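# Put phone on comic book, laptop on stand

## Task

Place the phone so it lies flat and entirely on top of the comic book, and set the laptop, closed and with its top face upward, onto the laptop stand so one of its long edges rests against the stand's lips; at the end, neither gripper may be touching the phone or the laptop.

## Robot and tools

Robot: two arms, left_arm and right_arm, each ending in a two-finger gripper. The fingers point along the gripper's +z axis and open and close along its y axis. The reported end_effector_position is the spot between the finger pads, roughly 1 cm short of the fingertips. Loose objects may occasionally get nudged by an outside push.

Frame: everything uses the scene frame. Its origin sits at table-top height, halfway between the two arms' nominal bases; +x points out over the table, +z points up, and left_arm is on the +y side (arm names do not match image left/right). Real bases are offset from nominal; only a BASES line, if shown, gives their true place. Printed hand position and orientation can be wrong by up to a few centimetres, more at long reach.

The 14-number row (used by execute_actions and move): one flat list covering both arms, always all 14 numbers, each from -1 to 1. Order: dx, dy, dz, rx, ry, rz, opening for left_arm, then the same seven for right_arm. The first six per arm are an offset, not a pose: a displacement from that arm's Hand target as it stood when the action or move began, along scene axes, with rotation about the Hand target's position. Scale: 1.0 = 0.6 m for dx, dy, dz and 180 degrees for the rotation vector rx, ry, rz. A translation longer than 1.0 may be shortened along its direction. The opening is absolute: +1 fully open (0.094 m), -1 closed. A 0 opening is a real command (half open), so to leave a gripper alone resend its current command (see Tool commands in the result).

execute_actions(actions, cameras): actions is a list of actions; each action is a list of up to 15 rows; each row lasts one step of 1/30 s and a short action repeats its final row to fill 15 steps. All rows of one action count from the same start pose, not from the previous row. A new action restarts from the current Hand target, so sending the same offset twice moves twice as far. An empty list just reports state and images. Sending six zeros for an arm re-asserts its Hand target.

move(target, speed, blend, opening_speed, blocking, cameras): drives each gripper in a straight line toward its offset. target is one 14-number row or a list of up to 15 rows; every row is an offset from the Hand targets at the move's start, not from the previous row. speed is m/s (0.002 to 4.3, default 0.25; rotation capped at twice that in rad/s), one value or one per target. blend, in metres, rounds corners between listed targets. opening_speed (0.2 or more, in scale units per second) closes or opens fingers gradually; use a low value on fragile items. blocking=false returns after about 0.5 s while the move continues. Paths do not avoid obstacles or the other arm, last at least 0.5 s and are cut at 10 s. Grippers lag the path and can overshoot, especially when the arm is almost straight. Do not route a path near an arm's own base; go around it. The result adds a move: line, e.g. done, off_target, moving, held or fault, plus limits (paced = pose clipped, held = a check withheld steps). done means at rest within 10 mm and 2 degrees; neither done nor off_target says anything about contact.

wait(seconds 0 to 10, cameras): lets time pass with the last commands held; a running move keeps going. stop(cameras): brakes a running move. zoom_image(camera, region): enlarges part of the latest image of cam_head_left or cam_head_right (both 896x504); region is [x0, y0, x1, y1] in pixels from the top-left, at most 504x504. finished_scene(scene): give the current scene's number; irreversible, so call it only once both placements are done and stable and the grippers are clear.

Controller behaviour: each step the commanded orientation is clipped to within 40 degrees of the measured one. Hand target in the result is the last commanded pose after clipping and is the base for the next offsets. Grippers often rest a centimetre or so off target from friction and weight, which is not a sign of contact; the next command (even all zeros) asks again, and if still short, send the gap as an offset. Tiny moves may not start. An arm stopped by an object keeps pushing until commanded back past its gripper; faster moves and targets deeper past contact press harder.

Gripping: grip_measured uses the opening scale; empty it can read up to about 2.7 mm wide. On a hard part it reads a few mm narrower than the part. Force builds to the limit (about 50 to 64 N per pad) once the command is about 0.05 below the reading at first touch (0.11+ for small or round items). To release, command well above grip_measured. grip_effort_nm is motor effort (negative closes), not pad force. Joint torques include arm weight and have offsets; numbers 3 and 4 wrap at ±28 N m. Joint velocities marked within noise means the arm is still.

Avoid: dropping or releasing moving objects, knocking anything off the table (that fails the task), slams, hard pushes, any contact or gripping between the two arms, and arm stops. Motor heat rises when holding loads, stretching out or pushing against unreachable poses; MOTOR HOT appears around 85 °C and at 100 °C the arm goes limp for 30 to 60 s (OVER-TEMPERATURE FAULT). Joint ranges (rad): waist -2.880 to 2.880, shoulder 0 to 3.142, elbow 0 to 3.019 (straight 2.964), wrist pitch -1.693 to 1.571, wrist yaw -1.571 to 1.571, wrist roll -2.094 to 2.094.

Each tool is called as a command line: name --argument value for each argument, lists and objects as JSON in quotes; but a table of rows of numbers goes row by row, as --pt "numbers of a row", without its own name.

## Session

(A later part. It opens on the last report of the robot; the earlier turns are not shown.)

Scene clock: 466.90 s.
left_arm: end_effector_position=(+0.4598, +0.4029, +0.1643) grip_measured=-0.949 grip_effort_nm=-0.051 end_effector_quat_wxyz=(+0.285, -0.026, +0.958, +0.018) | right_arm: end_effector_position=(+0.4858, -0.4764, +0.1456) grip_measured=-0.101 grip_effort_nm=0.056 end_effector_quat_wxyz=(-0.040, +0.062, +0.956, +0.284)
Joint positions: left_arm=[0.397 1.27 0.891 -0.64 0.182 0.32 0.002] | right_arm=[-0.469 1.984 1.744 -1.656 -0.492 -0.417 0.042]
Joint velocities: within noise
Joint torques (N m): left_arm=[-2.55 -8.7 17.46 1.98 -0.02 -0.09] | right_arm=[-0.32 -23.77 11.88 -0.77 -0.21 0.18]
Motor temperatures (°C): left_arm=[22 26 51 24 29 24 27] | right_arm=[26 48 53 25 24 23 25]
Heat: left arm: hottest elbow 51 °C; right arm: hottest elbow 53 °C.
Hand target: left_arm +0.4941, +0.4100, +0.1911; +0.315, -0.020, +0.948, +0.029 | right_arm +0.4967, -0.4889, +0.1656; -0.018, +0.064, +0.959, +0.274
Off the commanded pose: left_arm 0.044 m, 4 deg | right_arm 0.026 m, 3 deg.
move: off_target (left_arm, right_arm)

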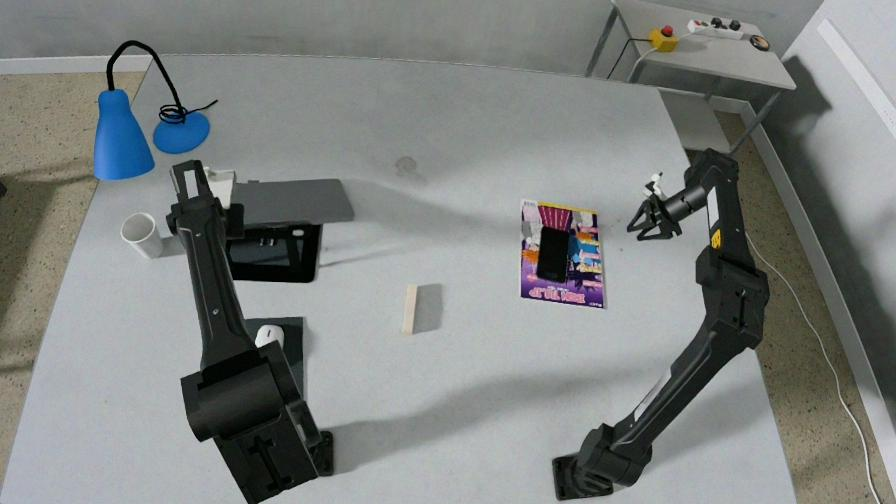

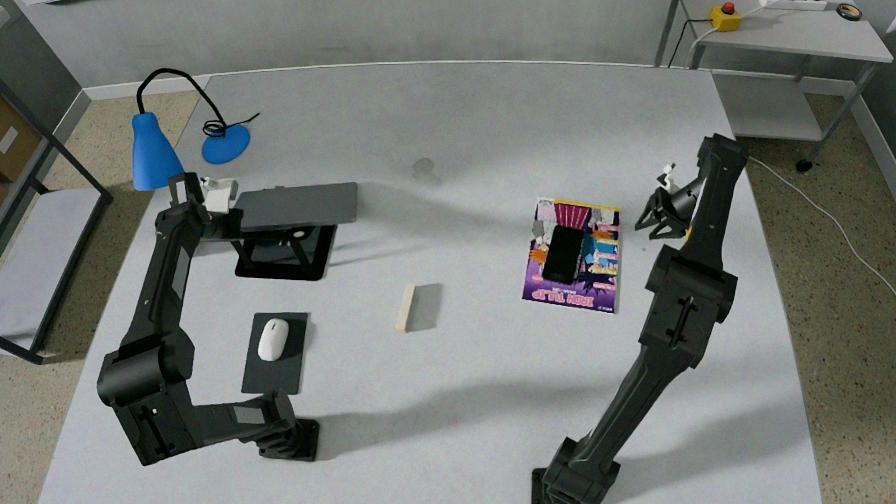

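move --pt "-0.15 0.0 -0.01 0 0 0 -0.95 0 0 0 0 0 0 -0.1" --pt "-0.15 -0.09 -0.07 0 0.07 0 -0.95 0 0 0 0 0 0 -0.1" --pt "-0.12 -0.09 -0.008 0 0.07 0 -0.95 0 0 0 0 0 0 -0.1" --speed 0.1

zoom_image --camera "cam_head_right" --region '[150, 130, 390, 330]'

zoom_image --camera "cam_head_left" --region '[130, 130, 370, 330]'

Scene clock: 478.93 s.
left_arm: end_effector_position=(+0.3991, +0.3541, +0.1598) grip_measured=-0.949 grip_effort_nm=-0.051 end_effector_quat_wxyz=(+0.187, -0.019, +0.982, +0.025) | right_arm: end_effector_position=(+0.4858, -0.4764, +0.1456) grip_measured=-0.101 grip_effort_nm=0.056 end_effector_quat_wxyz=(-0.040, +0.062, +0.956, +0.284)
Joint positions: left_arm=[0.294 1.155 0.846 -0.888 0.064 0.272 0.002] | right_arm=[-0.469 1.984 1.744 -1.656 -0.492 -0.417 0.042]
Joint velocities: within noise
Joint torques (N m): left_arm=[-1.9 -8.06 16.75 0.54 -0.03 -0.08] | right_arm=[-0.32 -23.77 11.85 -0.79 -0.21 0.17]
Motor temperatures (°C): left_arm=[22 26 52 24 28 24 27] | right_arm=[26 48 53 25 24 23 25]
Heat: left arm: hottest elbow 52 °C; right arm: hottest elbow 53 °C.
Hand target: left_arm +0.4221, +0.3560, +0.1864; +0.210, -0.016, +0.977, +0.031 | right_arm +0.4967, -0.4889, +0.1656; -0.018, +0.064, +0.959, +0.274
Off the commanded pose: left_arm 0.035 m, 3 deg | right_arm 0.026 m, 3 deg.
move: off_target (left_arm, right_arm)

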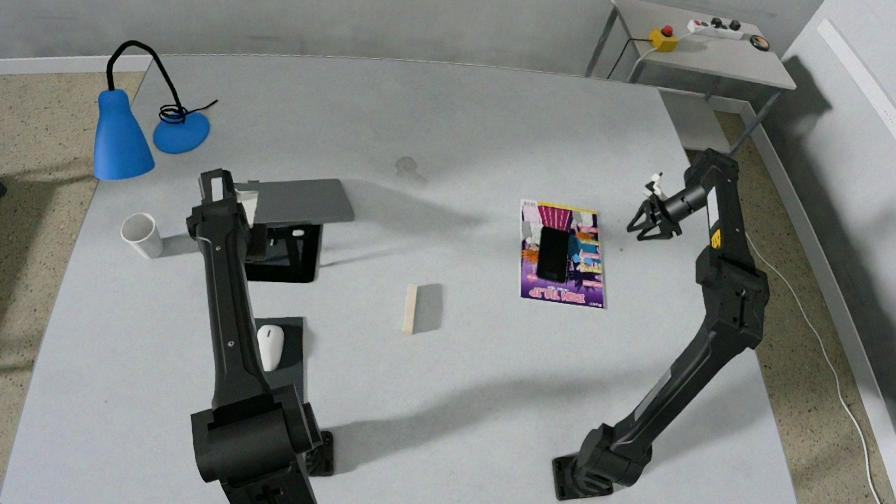

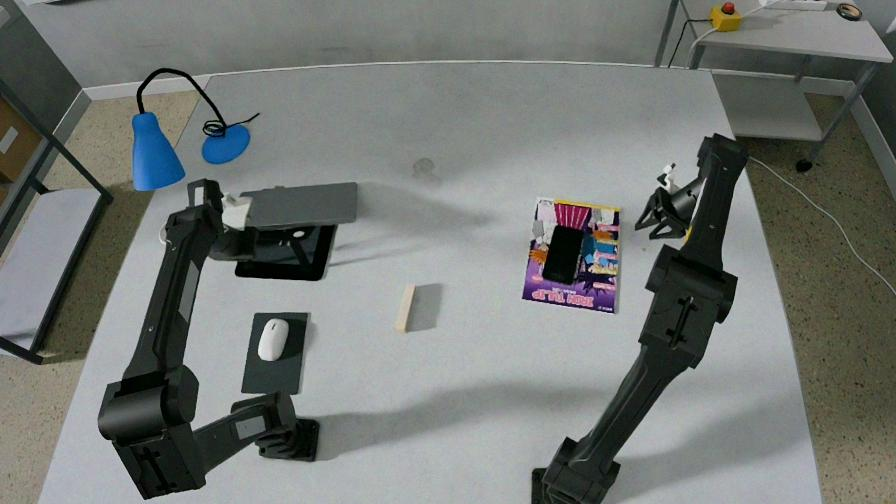

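Scaled by 2.100.

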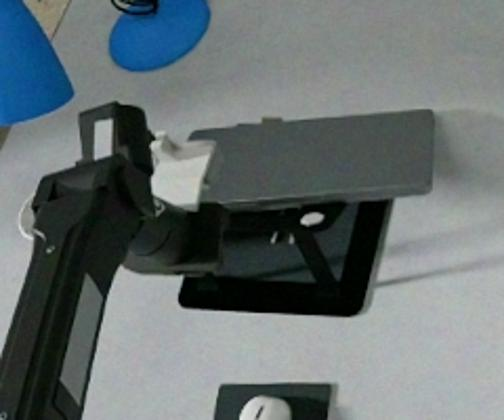

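Scaled by 2.100.

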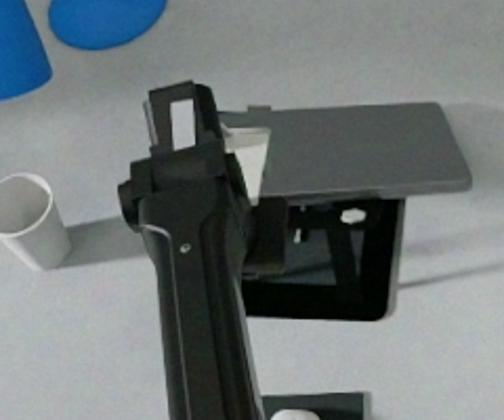

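move --target '[0.07,0.0,-0.013,0,0,0,-0.95,0,0,0,0,0,0,-0.1]' --speed 0.06

zoom_image --camera "cam_head_right" --region '[150, 130, 390, 330]'

zoom_image --camera "cam_head_left" --region '[130, 130, 370, 330]'

Scene clock: 482.73 s.
left_arm: end_effector_position=(+0.4267, +0.3525, +0.1509) grip_measured=-0.949 grip_effort_nm=-0.051 end_effector_quat_wxyz=(+0.173, -0.020, +0.985, +0.022) | right_arm: end_effector_position=(+0.4858, -0.4764, +0.1456) grip_measured=-0.101 grip_effort_nm=0.061 end_effector_quat_wxyz=(-0.040, +0.062, +0.956, +0.284)
Joint positions: left_arm=[0.264 1.253 0.907 -0.878 0.05 0.243 0.002] | right_arm=[-0.469 1.984 1.744 -1.656 -0.492 -0.417 0.042]
Joint velocities: within noise
Joint torques (N m): left_arm=[-2.73 -6.83 17.72 1.83 -0.08 -0.07] | right_arm=[-0.32 -23.82 11.85 -0.79 -0.21 0.18]
Motor temperatures (°C): left_arm=[22 26 52 24 28 24 27] | right_arm=[26 48 53 25 24 23 25]
Heat: left arm: hottest elbow 52 °C; right arm: hottest elbow 53 °C.
Hand target: left_arm +0.4640, +0.3561, +0.1785; +0.209, -0.016, +0.977, +0.031 | right_arm +0.4967, -0.4889, +0.1656; -0.018, +0.064, +0.959, +0.274
Off the commanded pose: left_arm 0.047 m, 4 deg | right_arm 0.026 m, 3 deg.
move: off_target (left_arm, right_arm)

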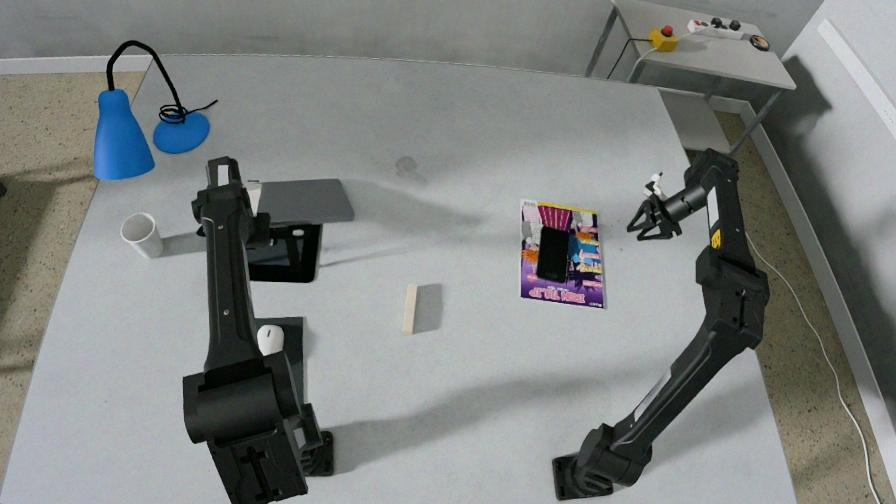

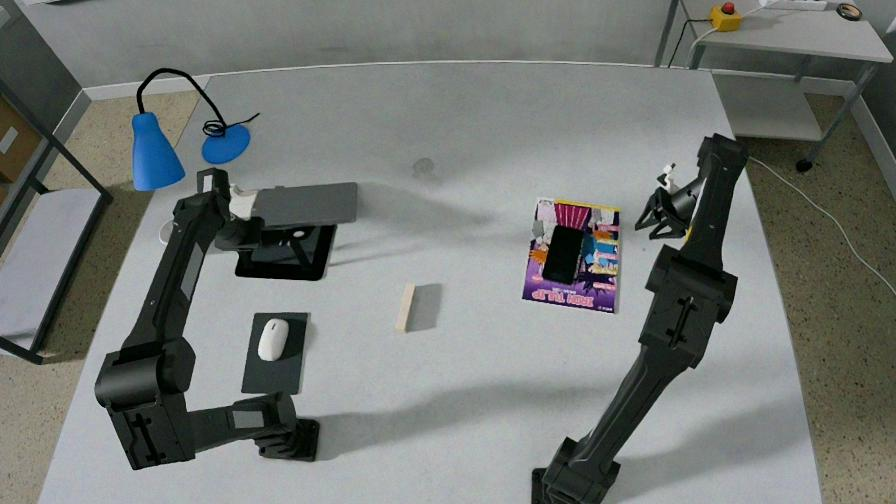

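Scaled by 2.100.

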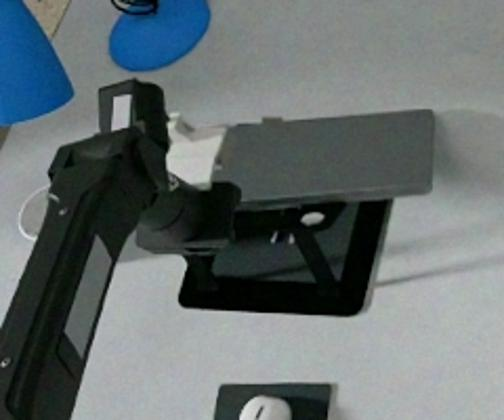

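Scaled by 2.100.

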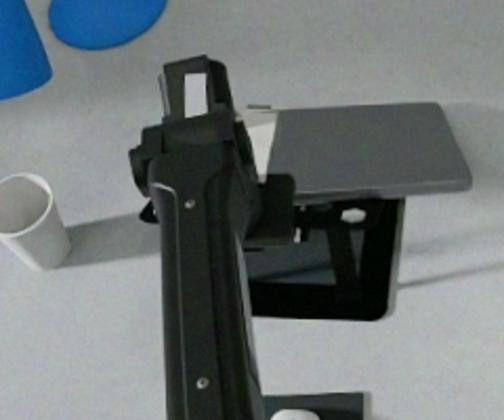

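move --target '[0.05,0.0,0.005,0,0,0,-0.95,0,0,0,0,0,0,-0.1]' --speed 0.06

zoom_image --camera "cam_head_right" --region '[150, 130, 390, 330]'

zoom_image --camera "cam_head_left" --region '[130, 130, 370, 330]'

Scene clock: 486.30 s.
left_arm: end_effector_position=(+0.4452, +0.3544, +0.1518) grip_measured=-0.949 grip_effort_nm=-0.046 end_effector_quat_wxyz=(+0.162, -0.024, +0.986, +0.023) | right_arm: end_effector_position=(+0.4858, -0.4764, +0.1456) grip_measured=-0.101 grip_effort_nm=0.061 end_effector_quat_wxyz=(-0.040, +0.062, +0.956, +0.284)
Joint positions: left_arm=[0.25 1.314 0.968 -0.899 0.037 0.224 0.002] | right_arm=[-0.469 1.984 1.744 -1.656 -0.492 -0.417 0.042]
Joint velocities: within noise
Joint torques (N m): left_arm=[-2.73 -8.88 18.74 2.4 0.11 -0.08] | right_arm=[-0.32 -23.82 11.85 -0.77 -0.21 0.18]
Motor temperatures (°C): left_arm=[22 26 52 24 28 24 27] | right_arm=[26 48 53 25 24 23 25]
Heat: left arm: hottest elbow 52 °C; right arm: hottest elbow 53 °C.
Hand target: left_arm +0.4941, +0.3560, +0.1815; +0.209, -0.016, +0.977, +0.031 | right_arm +0.4967, -0.4889, +0.1656; -0.018, +0.064, +0.959, +0.274
Off the commanded pose: left_arm 0.057 m, 6 deg | right_arm 0.026 m, 3 deg.
move: off_target (left_arm, right_arm)

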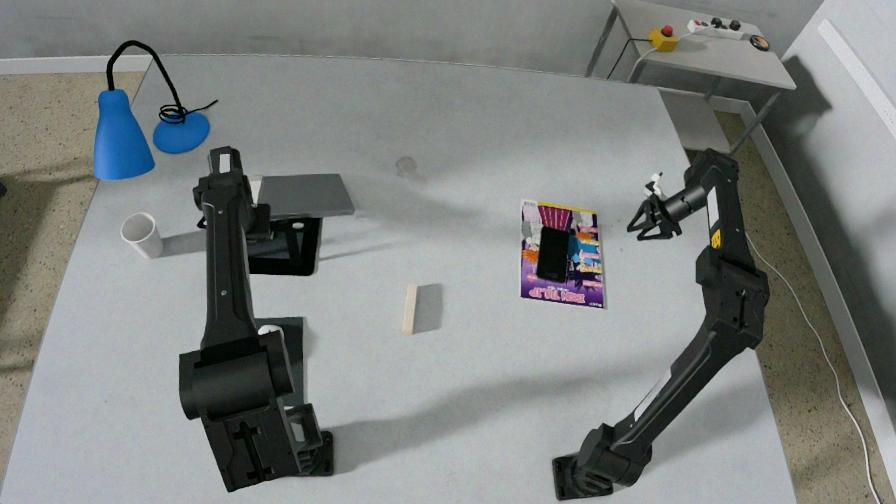

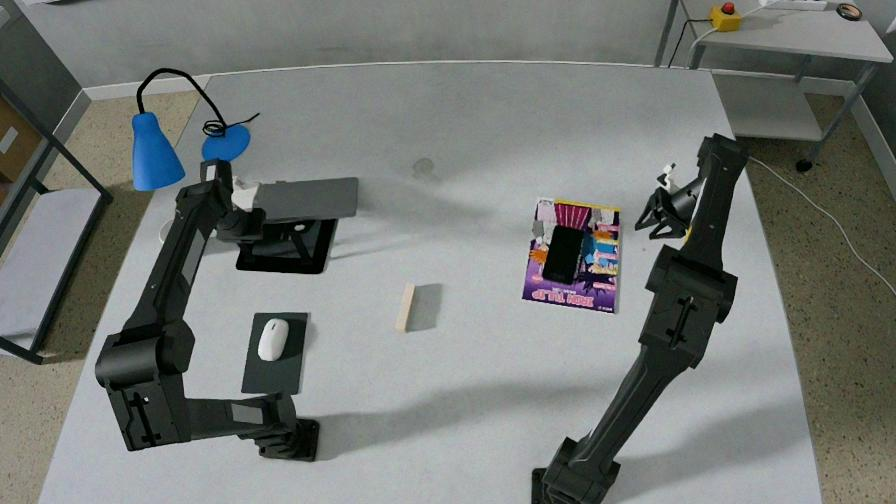

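Scaled by 2.100.

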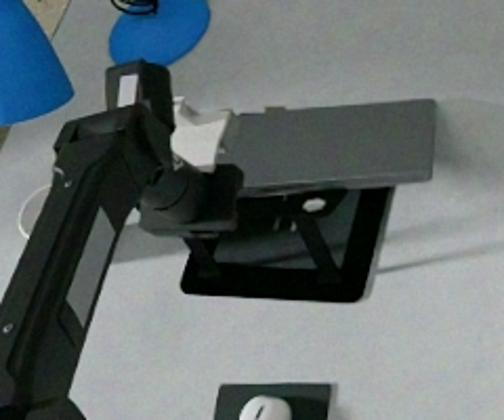

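Scaled by 2.100.

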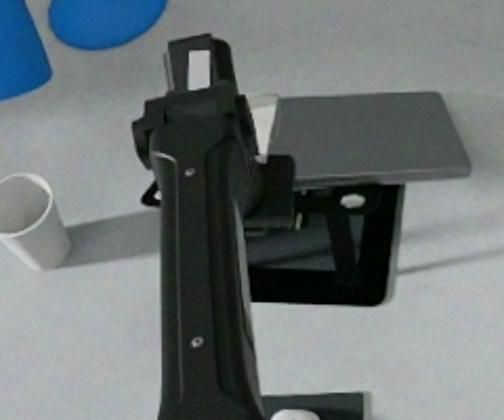

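move --pt "-0.19 0.0 0.0 0 0 0 -0.95 0 0 0 0 0 0 -0.1" --pt "-0.19 0.0 0.12 0 0 0 -0.95 0 0 0 0 0 0 -0.1" --pt "-0.15 -0.318 0.1 -0.3557 -0.182 0.3556 0.3 0 0 0 0 0 0 -0.1" --speed 0.15

zoom_image --camera "cam_head_right" --region '[150, 130, 390, 330]'

zoom_image --camera "cam_head_left" --region '[170, 130, 410, 330]'

Scene clock: 510.57 s.
left_arm: end_effector_position=(+0.4033, +0.1709, +0.2460) grip_measured=+0.297 grip_effort_nm=0.129 end_effector_quat_wxyz=(-0.367, +0.608, -0.606, +0.360) | right_arm: end_effector_position=(+0.4858, -0.4764, +0.1456) grip_measured=-0.101 grip_effort_nm=0.061 end_effector_quat_wxyz=(-0.040, +0.062, +0.956, +0.284)
Joint positions: left_arm=[-0.348 0.761 0.557 -0.311 -0.291 -1.723 0.061] | right_arm=[-0.469 1.984 1.744 -1.656 -0.492 -0.417 0.042]
Joint velocities: within noise
Joint torques (N m): left_arm=[-2.73 -2.96 10.43 2.35 -0.25 0] | right_arm=[-0.32 -23.77 11.85 -0.76 -0.21 0.18]
Motor temperatures (°C): left_arm=[22 26 51 24 28 24 27] | right_arm=[26 48 54 25 24 23 25]
Heat: left arm: hottest elbow 51 °C; right arm: hottest elbow 54 °C.
Hand target: left_arm +0.4041, +0.1653, +0.2414; -0.364, +0.606, -0.606, +0.364 | right_arm +0.4967, -0.4889, +0.1656; -0.018, +0.064, +0.959, +0.274
Off the commanded pose: left_arm 0.007 m, 1 deg | right_arm 0.026 m, 3 deg.
move: off_target (right_arm)

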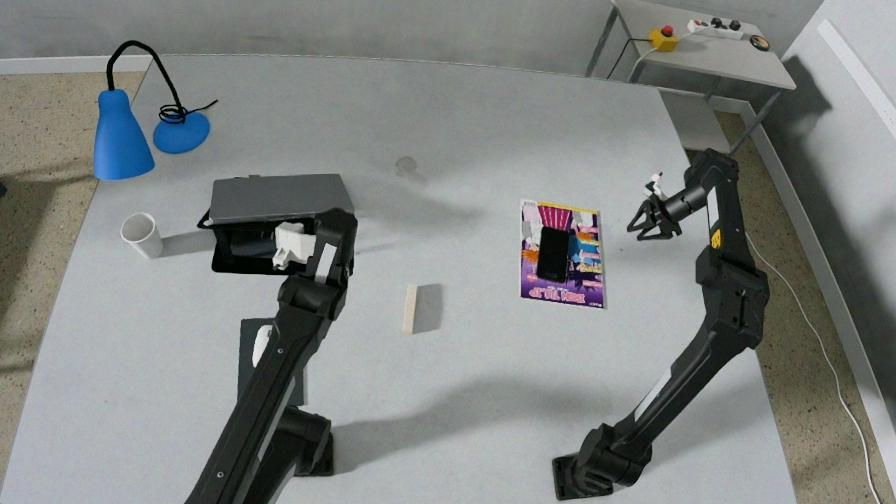

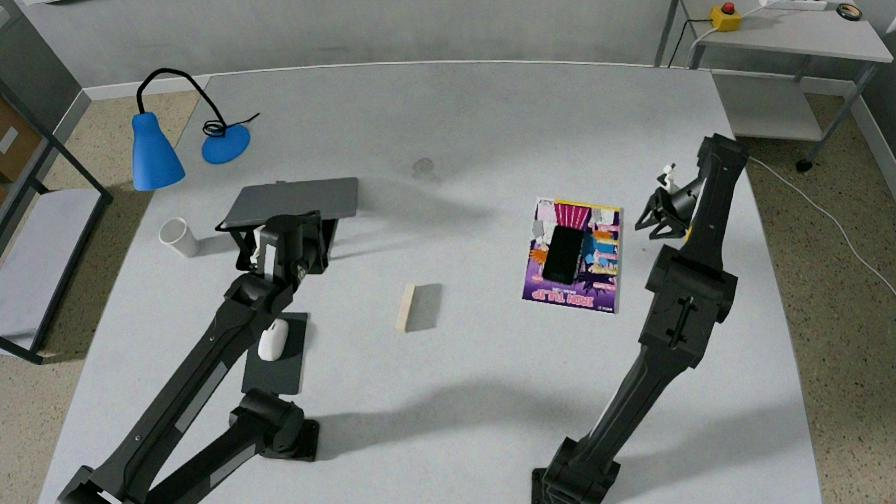

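Scaled by 2.100.

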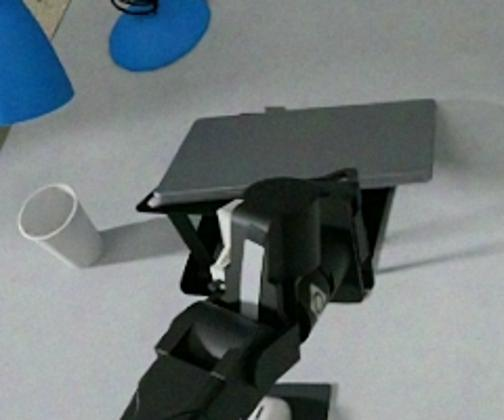

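Scaled by 2.100.

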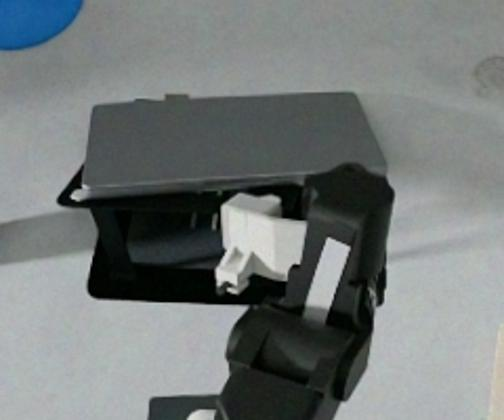

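move --target '[-0.04,0,-0.12,0,0,0,0.3,0,0,0,0,0,0,-0.1]' --speed 0.12

zoom_image --camera "cam_head_right" --region '[210, 130, 450, 330]'

zoom_image --camera "cam_head_left" --region '[210, 130, 450, 330]'

Scene clock: 518.33 s.
left_arm: end_effector_position=(+0.3804, +0.1702, +0.1728) grip_measured=+0.298 grip_effort_nm=0.129 end_effector_quat_wxyz=(-0.367, +0.608, -0.606, +0.359) | right_arm: end_effector_position=(+0.4858, -0.4764, +0.1456) grip_measured=-0.101 grip_effort_nm=0.061 end_effector_quat_wxyz=(-0.040, +0.062, +0.956, +0.284)
Joint positions: left_arm=[-0.385 0.769 0.361 -0.115 -0.323 -1.742 0.061] | right_arm=[-0.469 1.984 1.744 -1.656 -0.492 -0.417 0.042]
Joint velocities: within noise
Joint torques (N m): left_arm=[-2.55 -3.37 9.99 2.5 -0.27 -0.01] | right_arm=[-0.44 -23.82 11.88 -0.79 -0.21 0.18]
Motor temperatures (°C): left_arm=[22 26 50 24 28 24 27] | right_arm=[26 48 54 25 24 23 25]
Heat: left arm: hottest elbow 50 °C; right arm: hottest elbow 54 °C.
Hand target: left_arm +0.3801, +0.1653, +0.1695; -0.364, +0.606, -0.606, +0.364 | right_arm +0.4967, -0.4889, +0.1656; -0.018, +0.064, +0.959, +0.274
Off the commanded pose: left_arm 0.006 m, 1 deg | right_arm 0.026 m, 3 deg.
move: off_target (right_arm)

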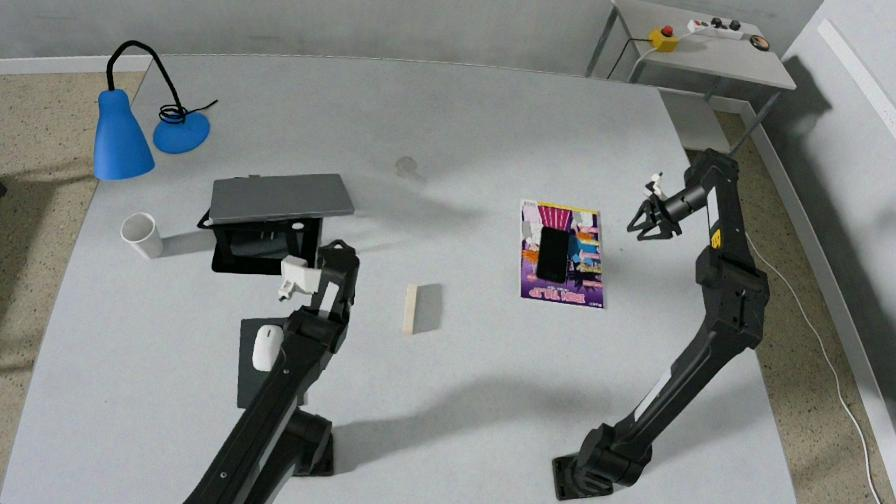

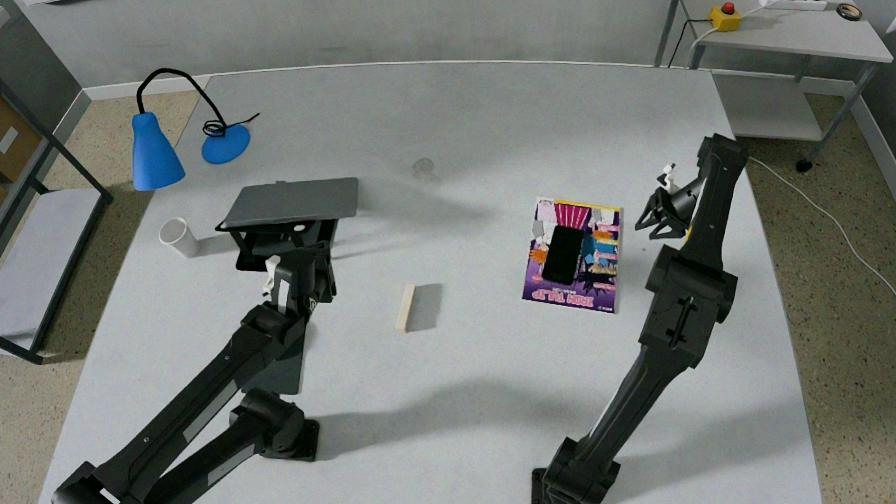

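Scaled by 2.100.

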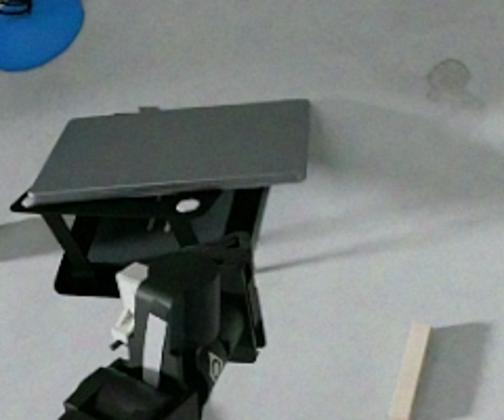

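Scaled by 2.100.

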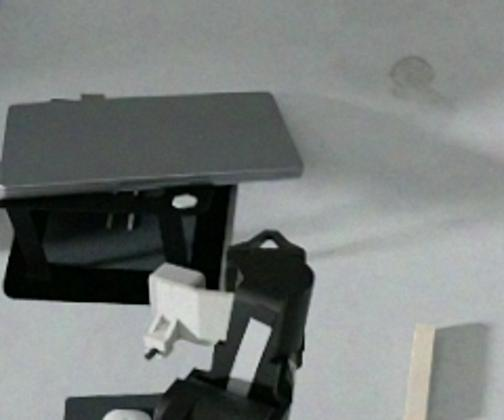

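move --target '[0.12,0,0.04,0,0,0,0.3,0,0,0,0,0,0,-0.1]' --speed 0.08

zoom_image --camera "cam_head_right" --region '[210, 130, 450, 330]'

zoom_image --camera "cam_head_left" --region '[210, 130, 450, 330]'

Scene clock: 525.27 s.
left_arm: end_effector_position=(+0.4231, +0.1677, +0.1560) grip_measured=+0.298 grip_effort_nm=0.129 end_effector_quat_wxyz=(-0.344, +0.615, -0.625, +0.337) | right_arm: end_effector_position=(+0.4858, -0.4764, +0.1456) grip_measured=-0.101 grip_effort_nm=0.056 end_effector_quat_wxyz=(-0.040, +0.062, +0.956, +0.284)
Joint positions: left_arm=[-0.323 0.981 0.449 -0.054 -0.25 -1.715 0.061] | right_arm=[-0.469 1.984 1.744 -1.656 -0.492 -0.417 0.042]
Joint velocities: within noise
Joint torques (N m): left_arm=[-0.09 -5.25 16.79 2.3 -0.05 0.19] | right_arm=[-0.38 -23.82 11.85 -0.77 -0.2 0.17]
Motor temperatures (°C): left_arm=[22 26 49 24 28 24 27] | right_arm=[26 48 54 25 24 23 25]
Heat: left arm: hottest elbow 49 °C; right arm: hottest elbow 54 °C.
Hand target: left_arm +0.4521, +0.1652, +0.1935; -0.364, +0.606, -0.606, +0.364 | right_arm +0.4967, -0.4889, +0.1656; -0.018, +0.064, +0.959, +0.274
Off the commanded pose: left_arm 0.047 m, 5 deg | right_arm 0.026 m, 3 deg.
move: off_target (left_arm, right_arm)

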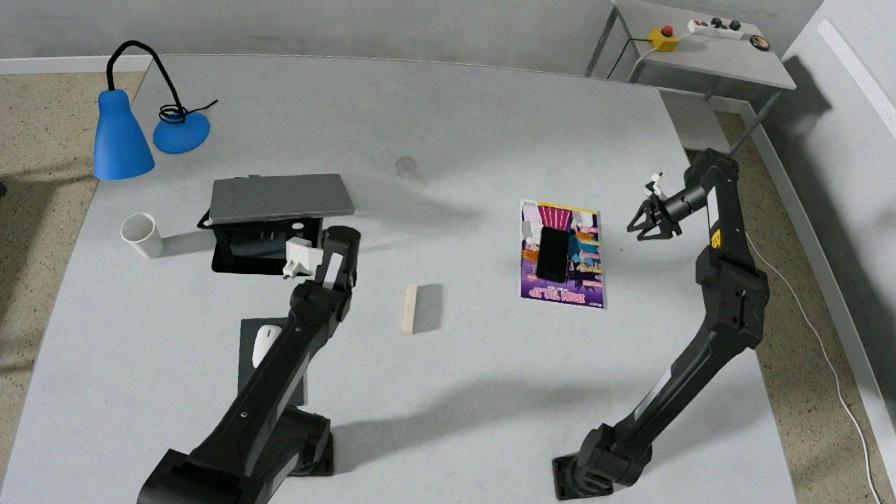

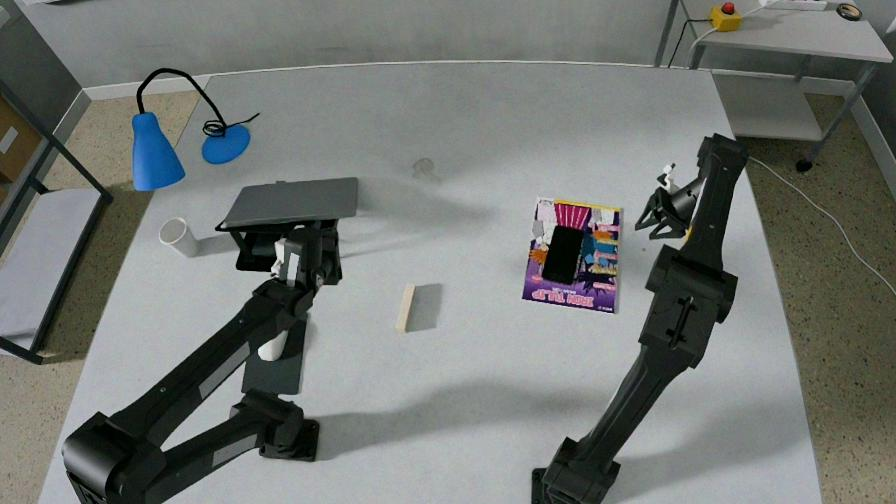

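Scaled by 2.100.

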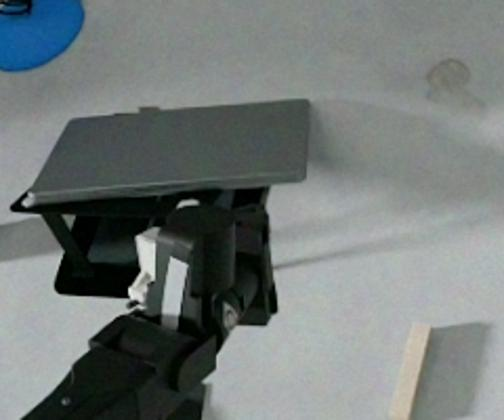

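Scaled by 2.100.

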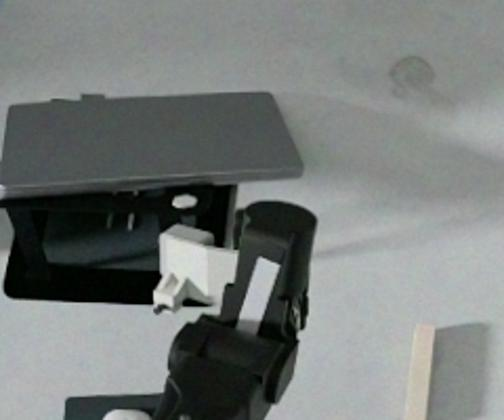

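move --target '[0.07,0,0.023,0,0,0,0.35,0,0,0,0,0,0,-0.1]' --speed 0.08

zoom_image --camera "cam_head_right" --region '[210, 130, 450, 330]'

zoom_image --camera "cam_head_left" --region '[210, 130, 450, 330]'

Scene clock: 530.60 s.
left_arm: end_effector_position=(+0.4646, +0.1663, +0.1699) grip_measured=+0.348 grip_effort_nm=0.125 end_effector_quat_wxyz=(-0.343, +0.615, -0.624, +0.337) | right_arm: end_effector_position=(+0.4858, -0.4764, +0.1456) grip_measured=-0.101 grip_effort_nm=0.066 end_effector_quat_wxyz=(-0.040, +0.062, +0.956, +0.284)
Joint positions: left_arm=[-0.287 1.095 0.559 -0.046 -0.218 -1.696 0.063] | right_arm=[-0.469 1.984 1.744 -1.656 -0.492 -0.417 0.042]
Joint velocities: within noise
Joint torques (N m): left_arm=[-0.26 -6.71 16.83 2.32 -0.01 0.18] | right_arm=[-0.38 -23.77 11.88 -0.79 -0.21 0.18]
Motor temperatures (°C): left_arm=[22 26 50 24 28 24 27] | right_arm=[26 48 54 25 24 23 25]
Heat: left arm: hottest elbow 50 °C; right arm: hottest elbow 54 °C.
Hand target: left_arm +0.4940, +0.1652, +0.2071; -0.364, +0.606, -0.606, +0.364 | right_arm +0.4967, -0.4889, +0.1656; -0.018, +0.064, +0.959, +0.274
Off the commanded pose: left_arm 0.048 m, 5 deg | right_arm 0.026 m, 3 deg.
move: off_target (left_arm, right_arm)

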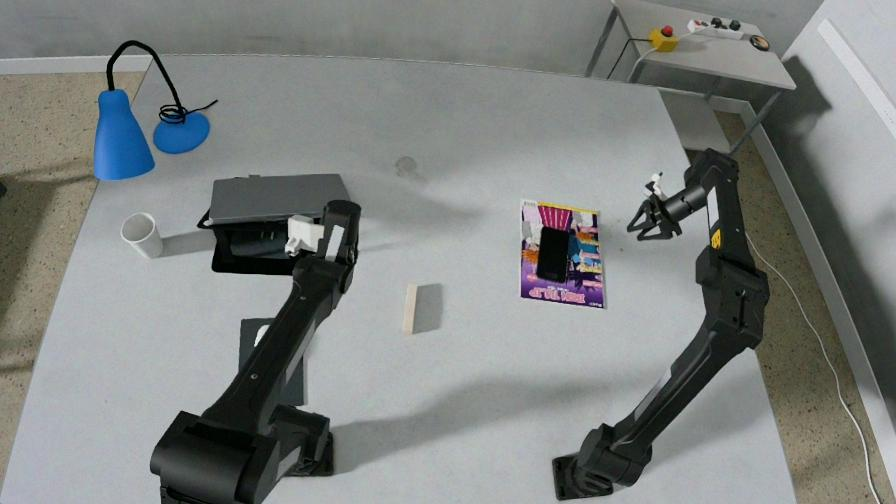

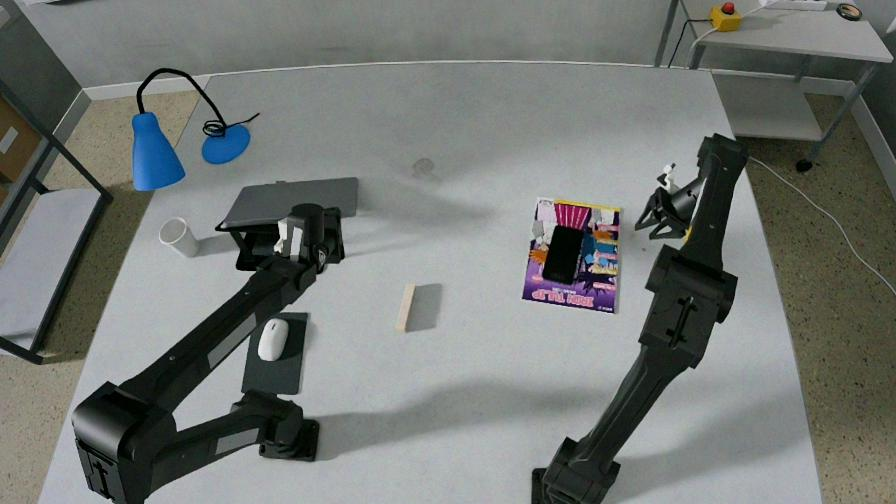

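Scaled by 2.100.

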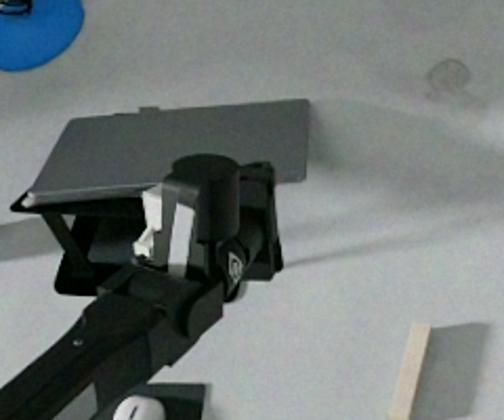

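Scaled by 2.100.

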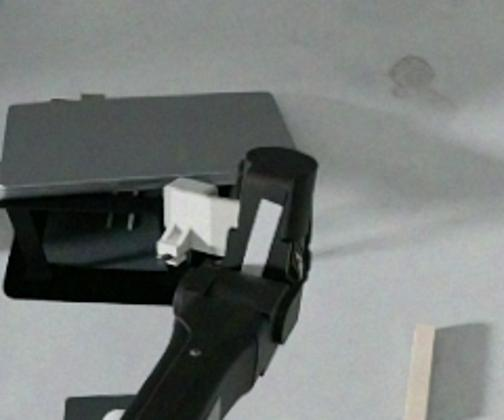

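move --target '[0.06,0,-0.015,0,0,0,0.35,0,0,0,0,0,0,-0.1]' --speed 0.06

zoom_image --camera "cam_head_right" --region '[210, 130, 450, 330]'

zoom_image --camera "cam_head_left" --region '[170, 130, 410, 330]'

Scene clock: 534.20 s.
left_arm: end_effector_position=(+0.4999, +0.1654, +0.1632) grip_measured=+0.348 grip_effort_nm=0.125 end_effector_quat_wxyz=(-0.343, +0.616, -0.624, +0.338) | right_arm: end_effector_position=(+0.4858, -0.4764, +0.1456) grip_measured=-0.101 grip_effort_nm=0.056 end_effector_quat_wxyz=(-0.040, +0.062, +0.956, +0.284)
Joint positions: left_arm=[-0.262 1.217 0.624 0.015 -0.197 -1.685 0.063] | right_arm=[-0.469 1.984 1.744 -1.656 -0.492 -0.417 0.042]
Joint velocities: within noise
Joint torques (N m): left_arm=[0.03 -8.53 16.23 2.47 0.01 0.15] | right_arm=[-0.38 -23.88 11.88 -0.77 -0.21 0.18]
Motor temperatures (°C): left_arm=[22 26 50 24 28 24 27] | right_arm=[26 48 54 25 24 23 25]
Heat: left arm: hottest elbow 50 °C; right arm: hottest elbow 54 °C.
Hand target: left_arm +0.5301, +0.1653, +0.1983; -0.364, +0.606, -0.606, +0.364 | right_arm +0.4967, -0.4889, +0.1656; -0.018, +0.064, +0.959, +0.274
Off the commanded pose: left_arm 0.046 m, 4 deg | right_arm 0.026 m, 3 deg.
move: off_target (left_arm, right_arm)

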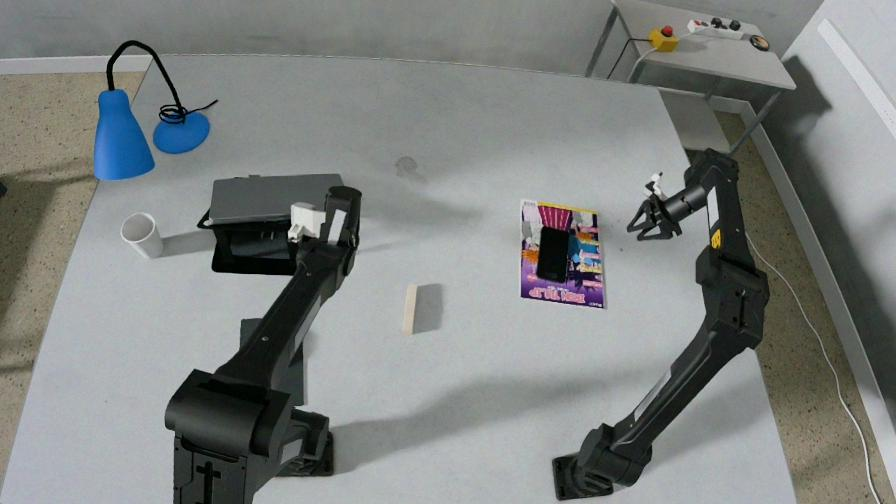

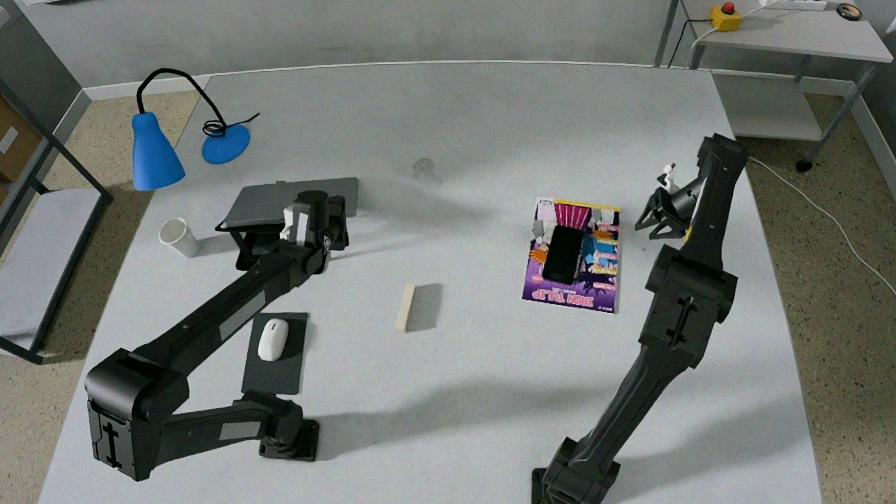

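Scaled by 2.100.

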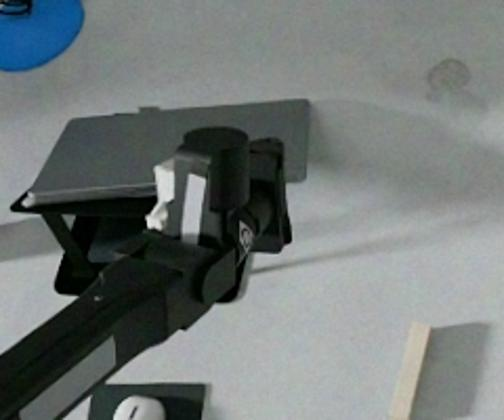

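Scaled by 2.100.

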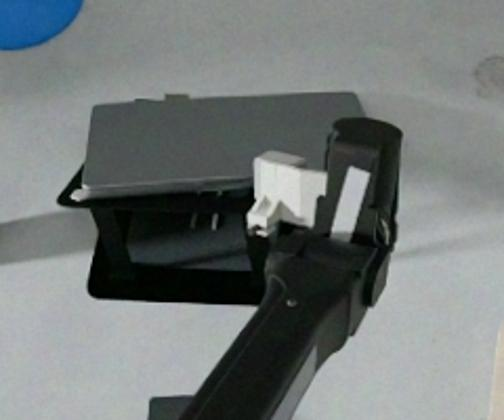

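move --target '[0,0,0,0,0,0,-0.85,0,0,0,0,0,0,-0.1]' --opening_speed 0.4

zoom_image --camera "cam_head_left" --region '[170, 130, 410, 330]'

Scene clock: 540.40 s.
left_arm: end_effector_position=(+0.5003, +0.1653, +0.1634) grip_measured=-0.847 grip_effort_nm=-0.085 end_effector_quat_wxyz=(-0.343, +0.616, -0.624, +0.339) | right_arm: end_effector_position=(+0.4858, -0.4764, +0.1456) grip_measured=-0.101 grip_effort_nm=0.066 end_effector_quat_wxyz=(-0.040, +0.062, +0.956, +0.284)
Joint positions: left_arm=[-0.262 1.218 0.625 0.015 -0.196 -1.684 0.007] | right_arm=[-0.469 1.984 1.744 -1.656 -0.492 -0.417 0.042]
Joint velocities: within noise
Joint torques (N m): left_arm=[-0.73 -8.23 16.38 2.33 -0.03 0.14] | right_arm=[-0.38 -23.82 11.88 -0.77 -0.2 0.18]
Motor temperatures (°C): left_arm=[22 26 50 24 28 24 27] | right_arm=[26 48 54 25 24 23 25]
Heat: left arm: hottest elbow 50 °C; right arm: hottest elbow 54 °C.
Hand target: left_arm +0.5301, +0.1652, +0.1983; -0.364, +0.606, -0.606, +0.364 | right_arm +0.4967, -0.4889, +0.1656; -0.018, +0.064, +0.959, +0.274
Off the commanded pose: left_arm 0.046 m, 4 deg | right_arm 0.026 m, 3 deg.
move: off_target (left_arm, right_arm)

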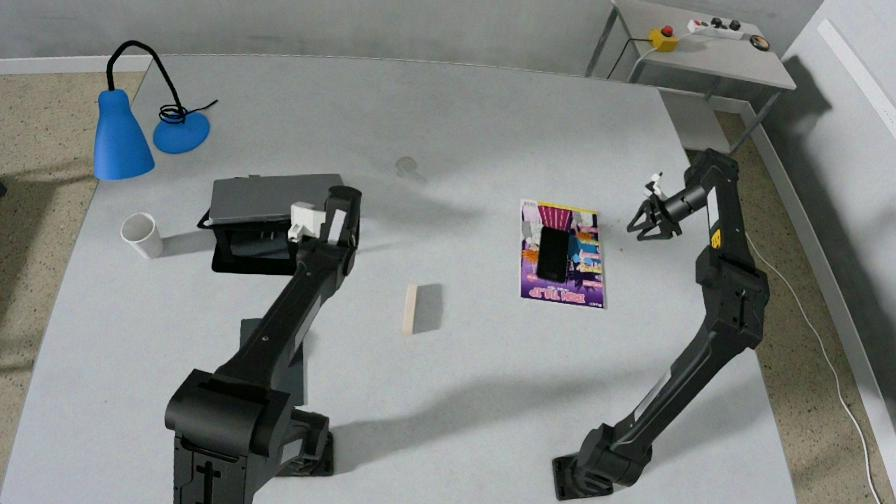

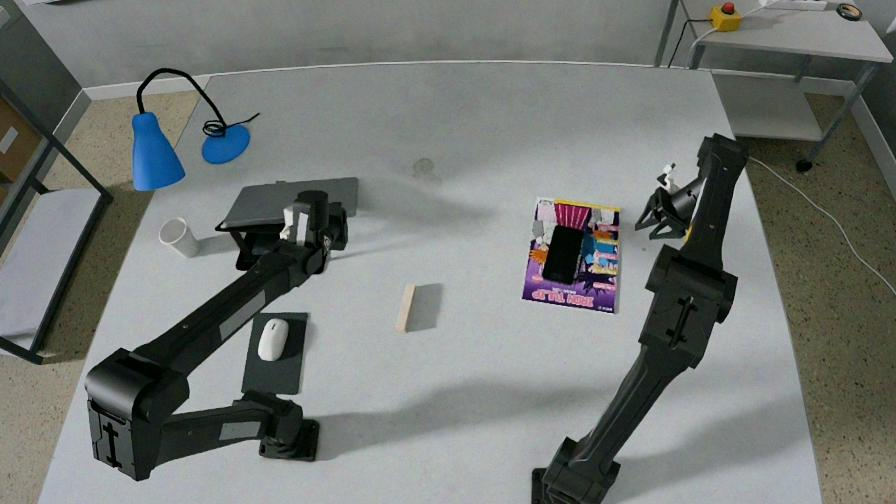

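Scaled by 2.100.

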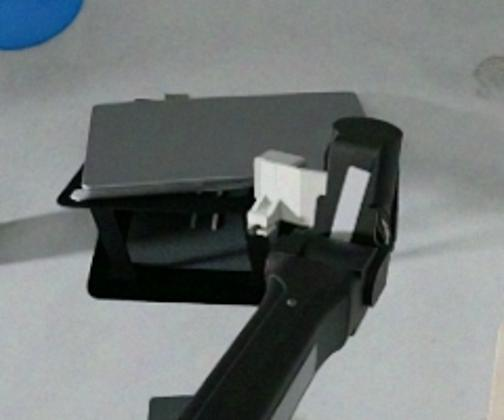

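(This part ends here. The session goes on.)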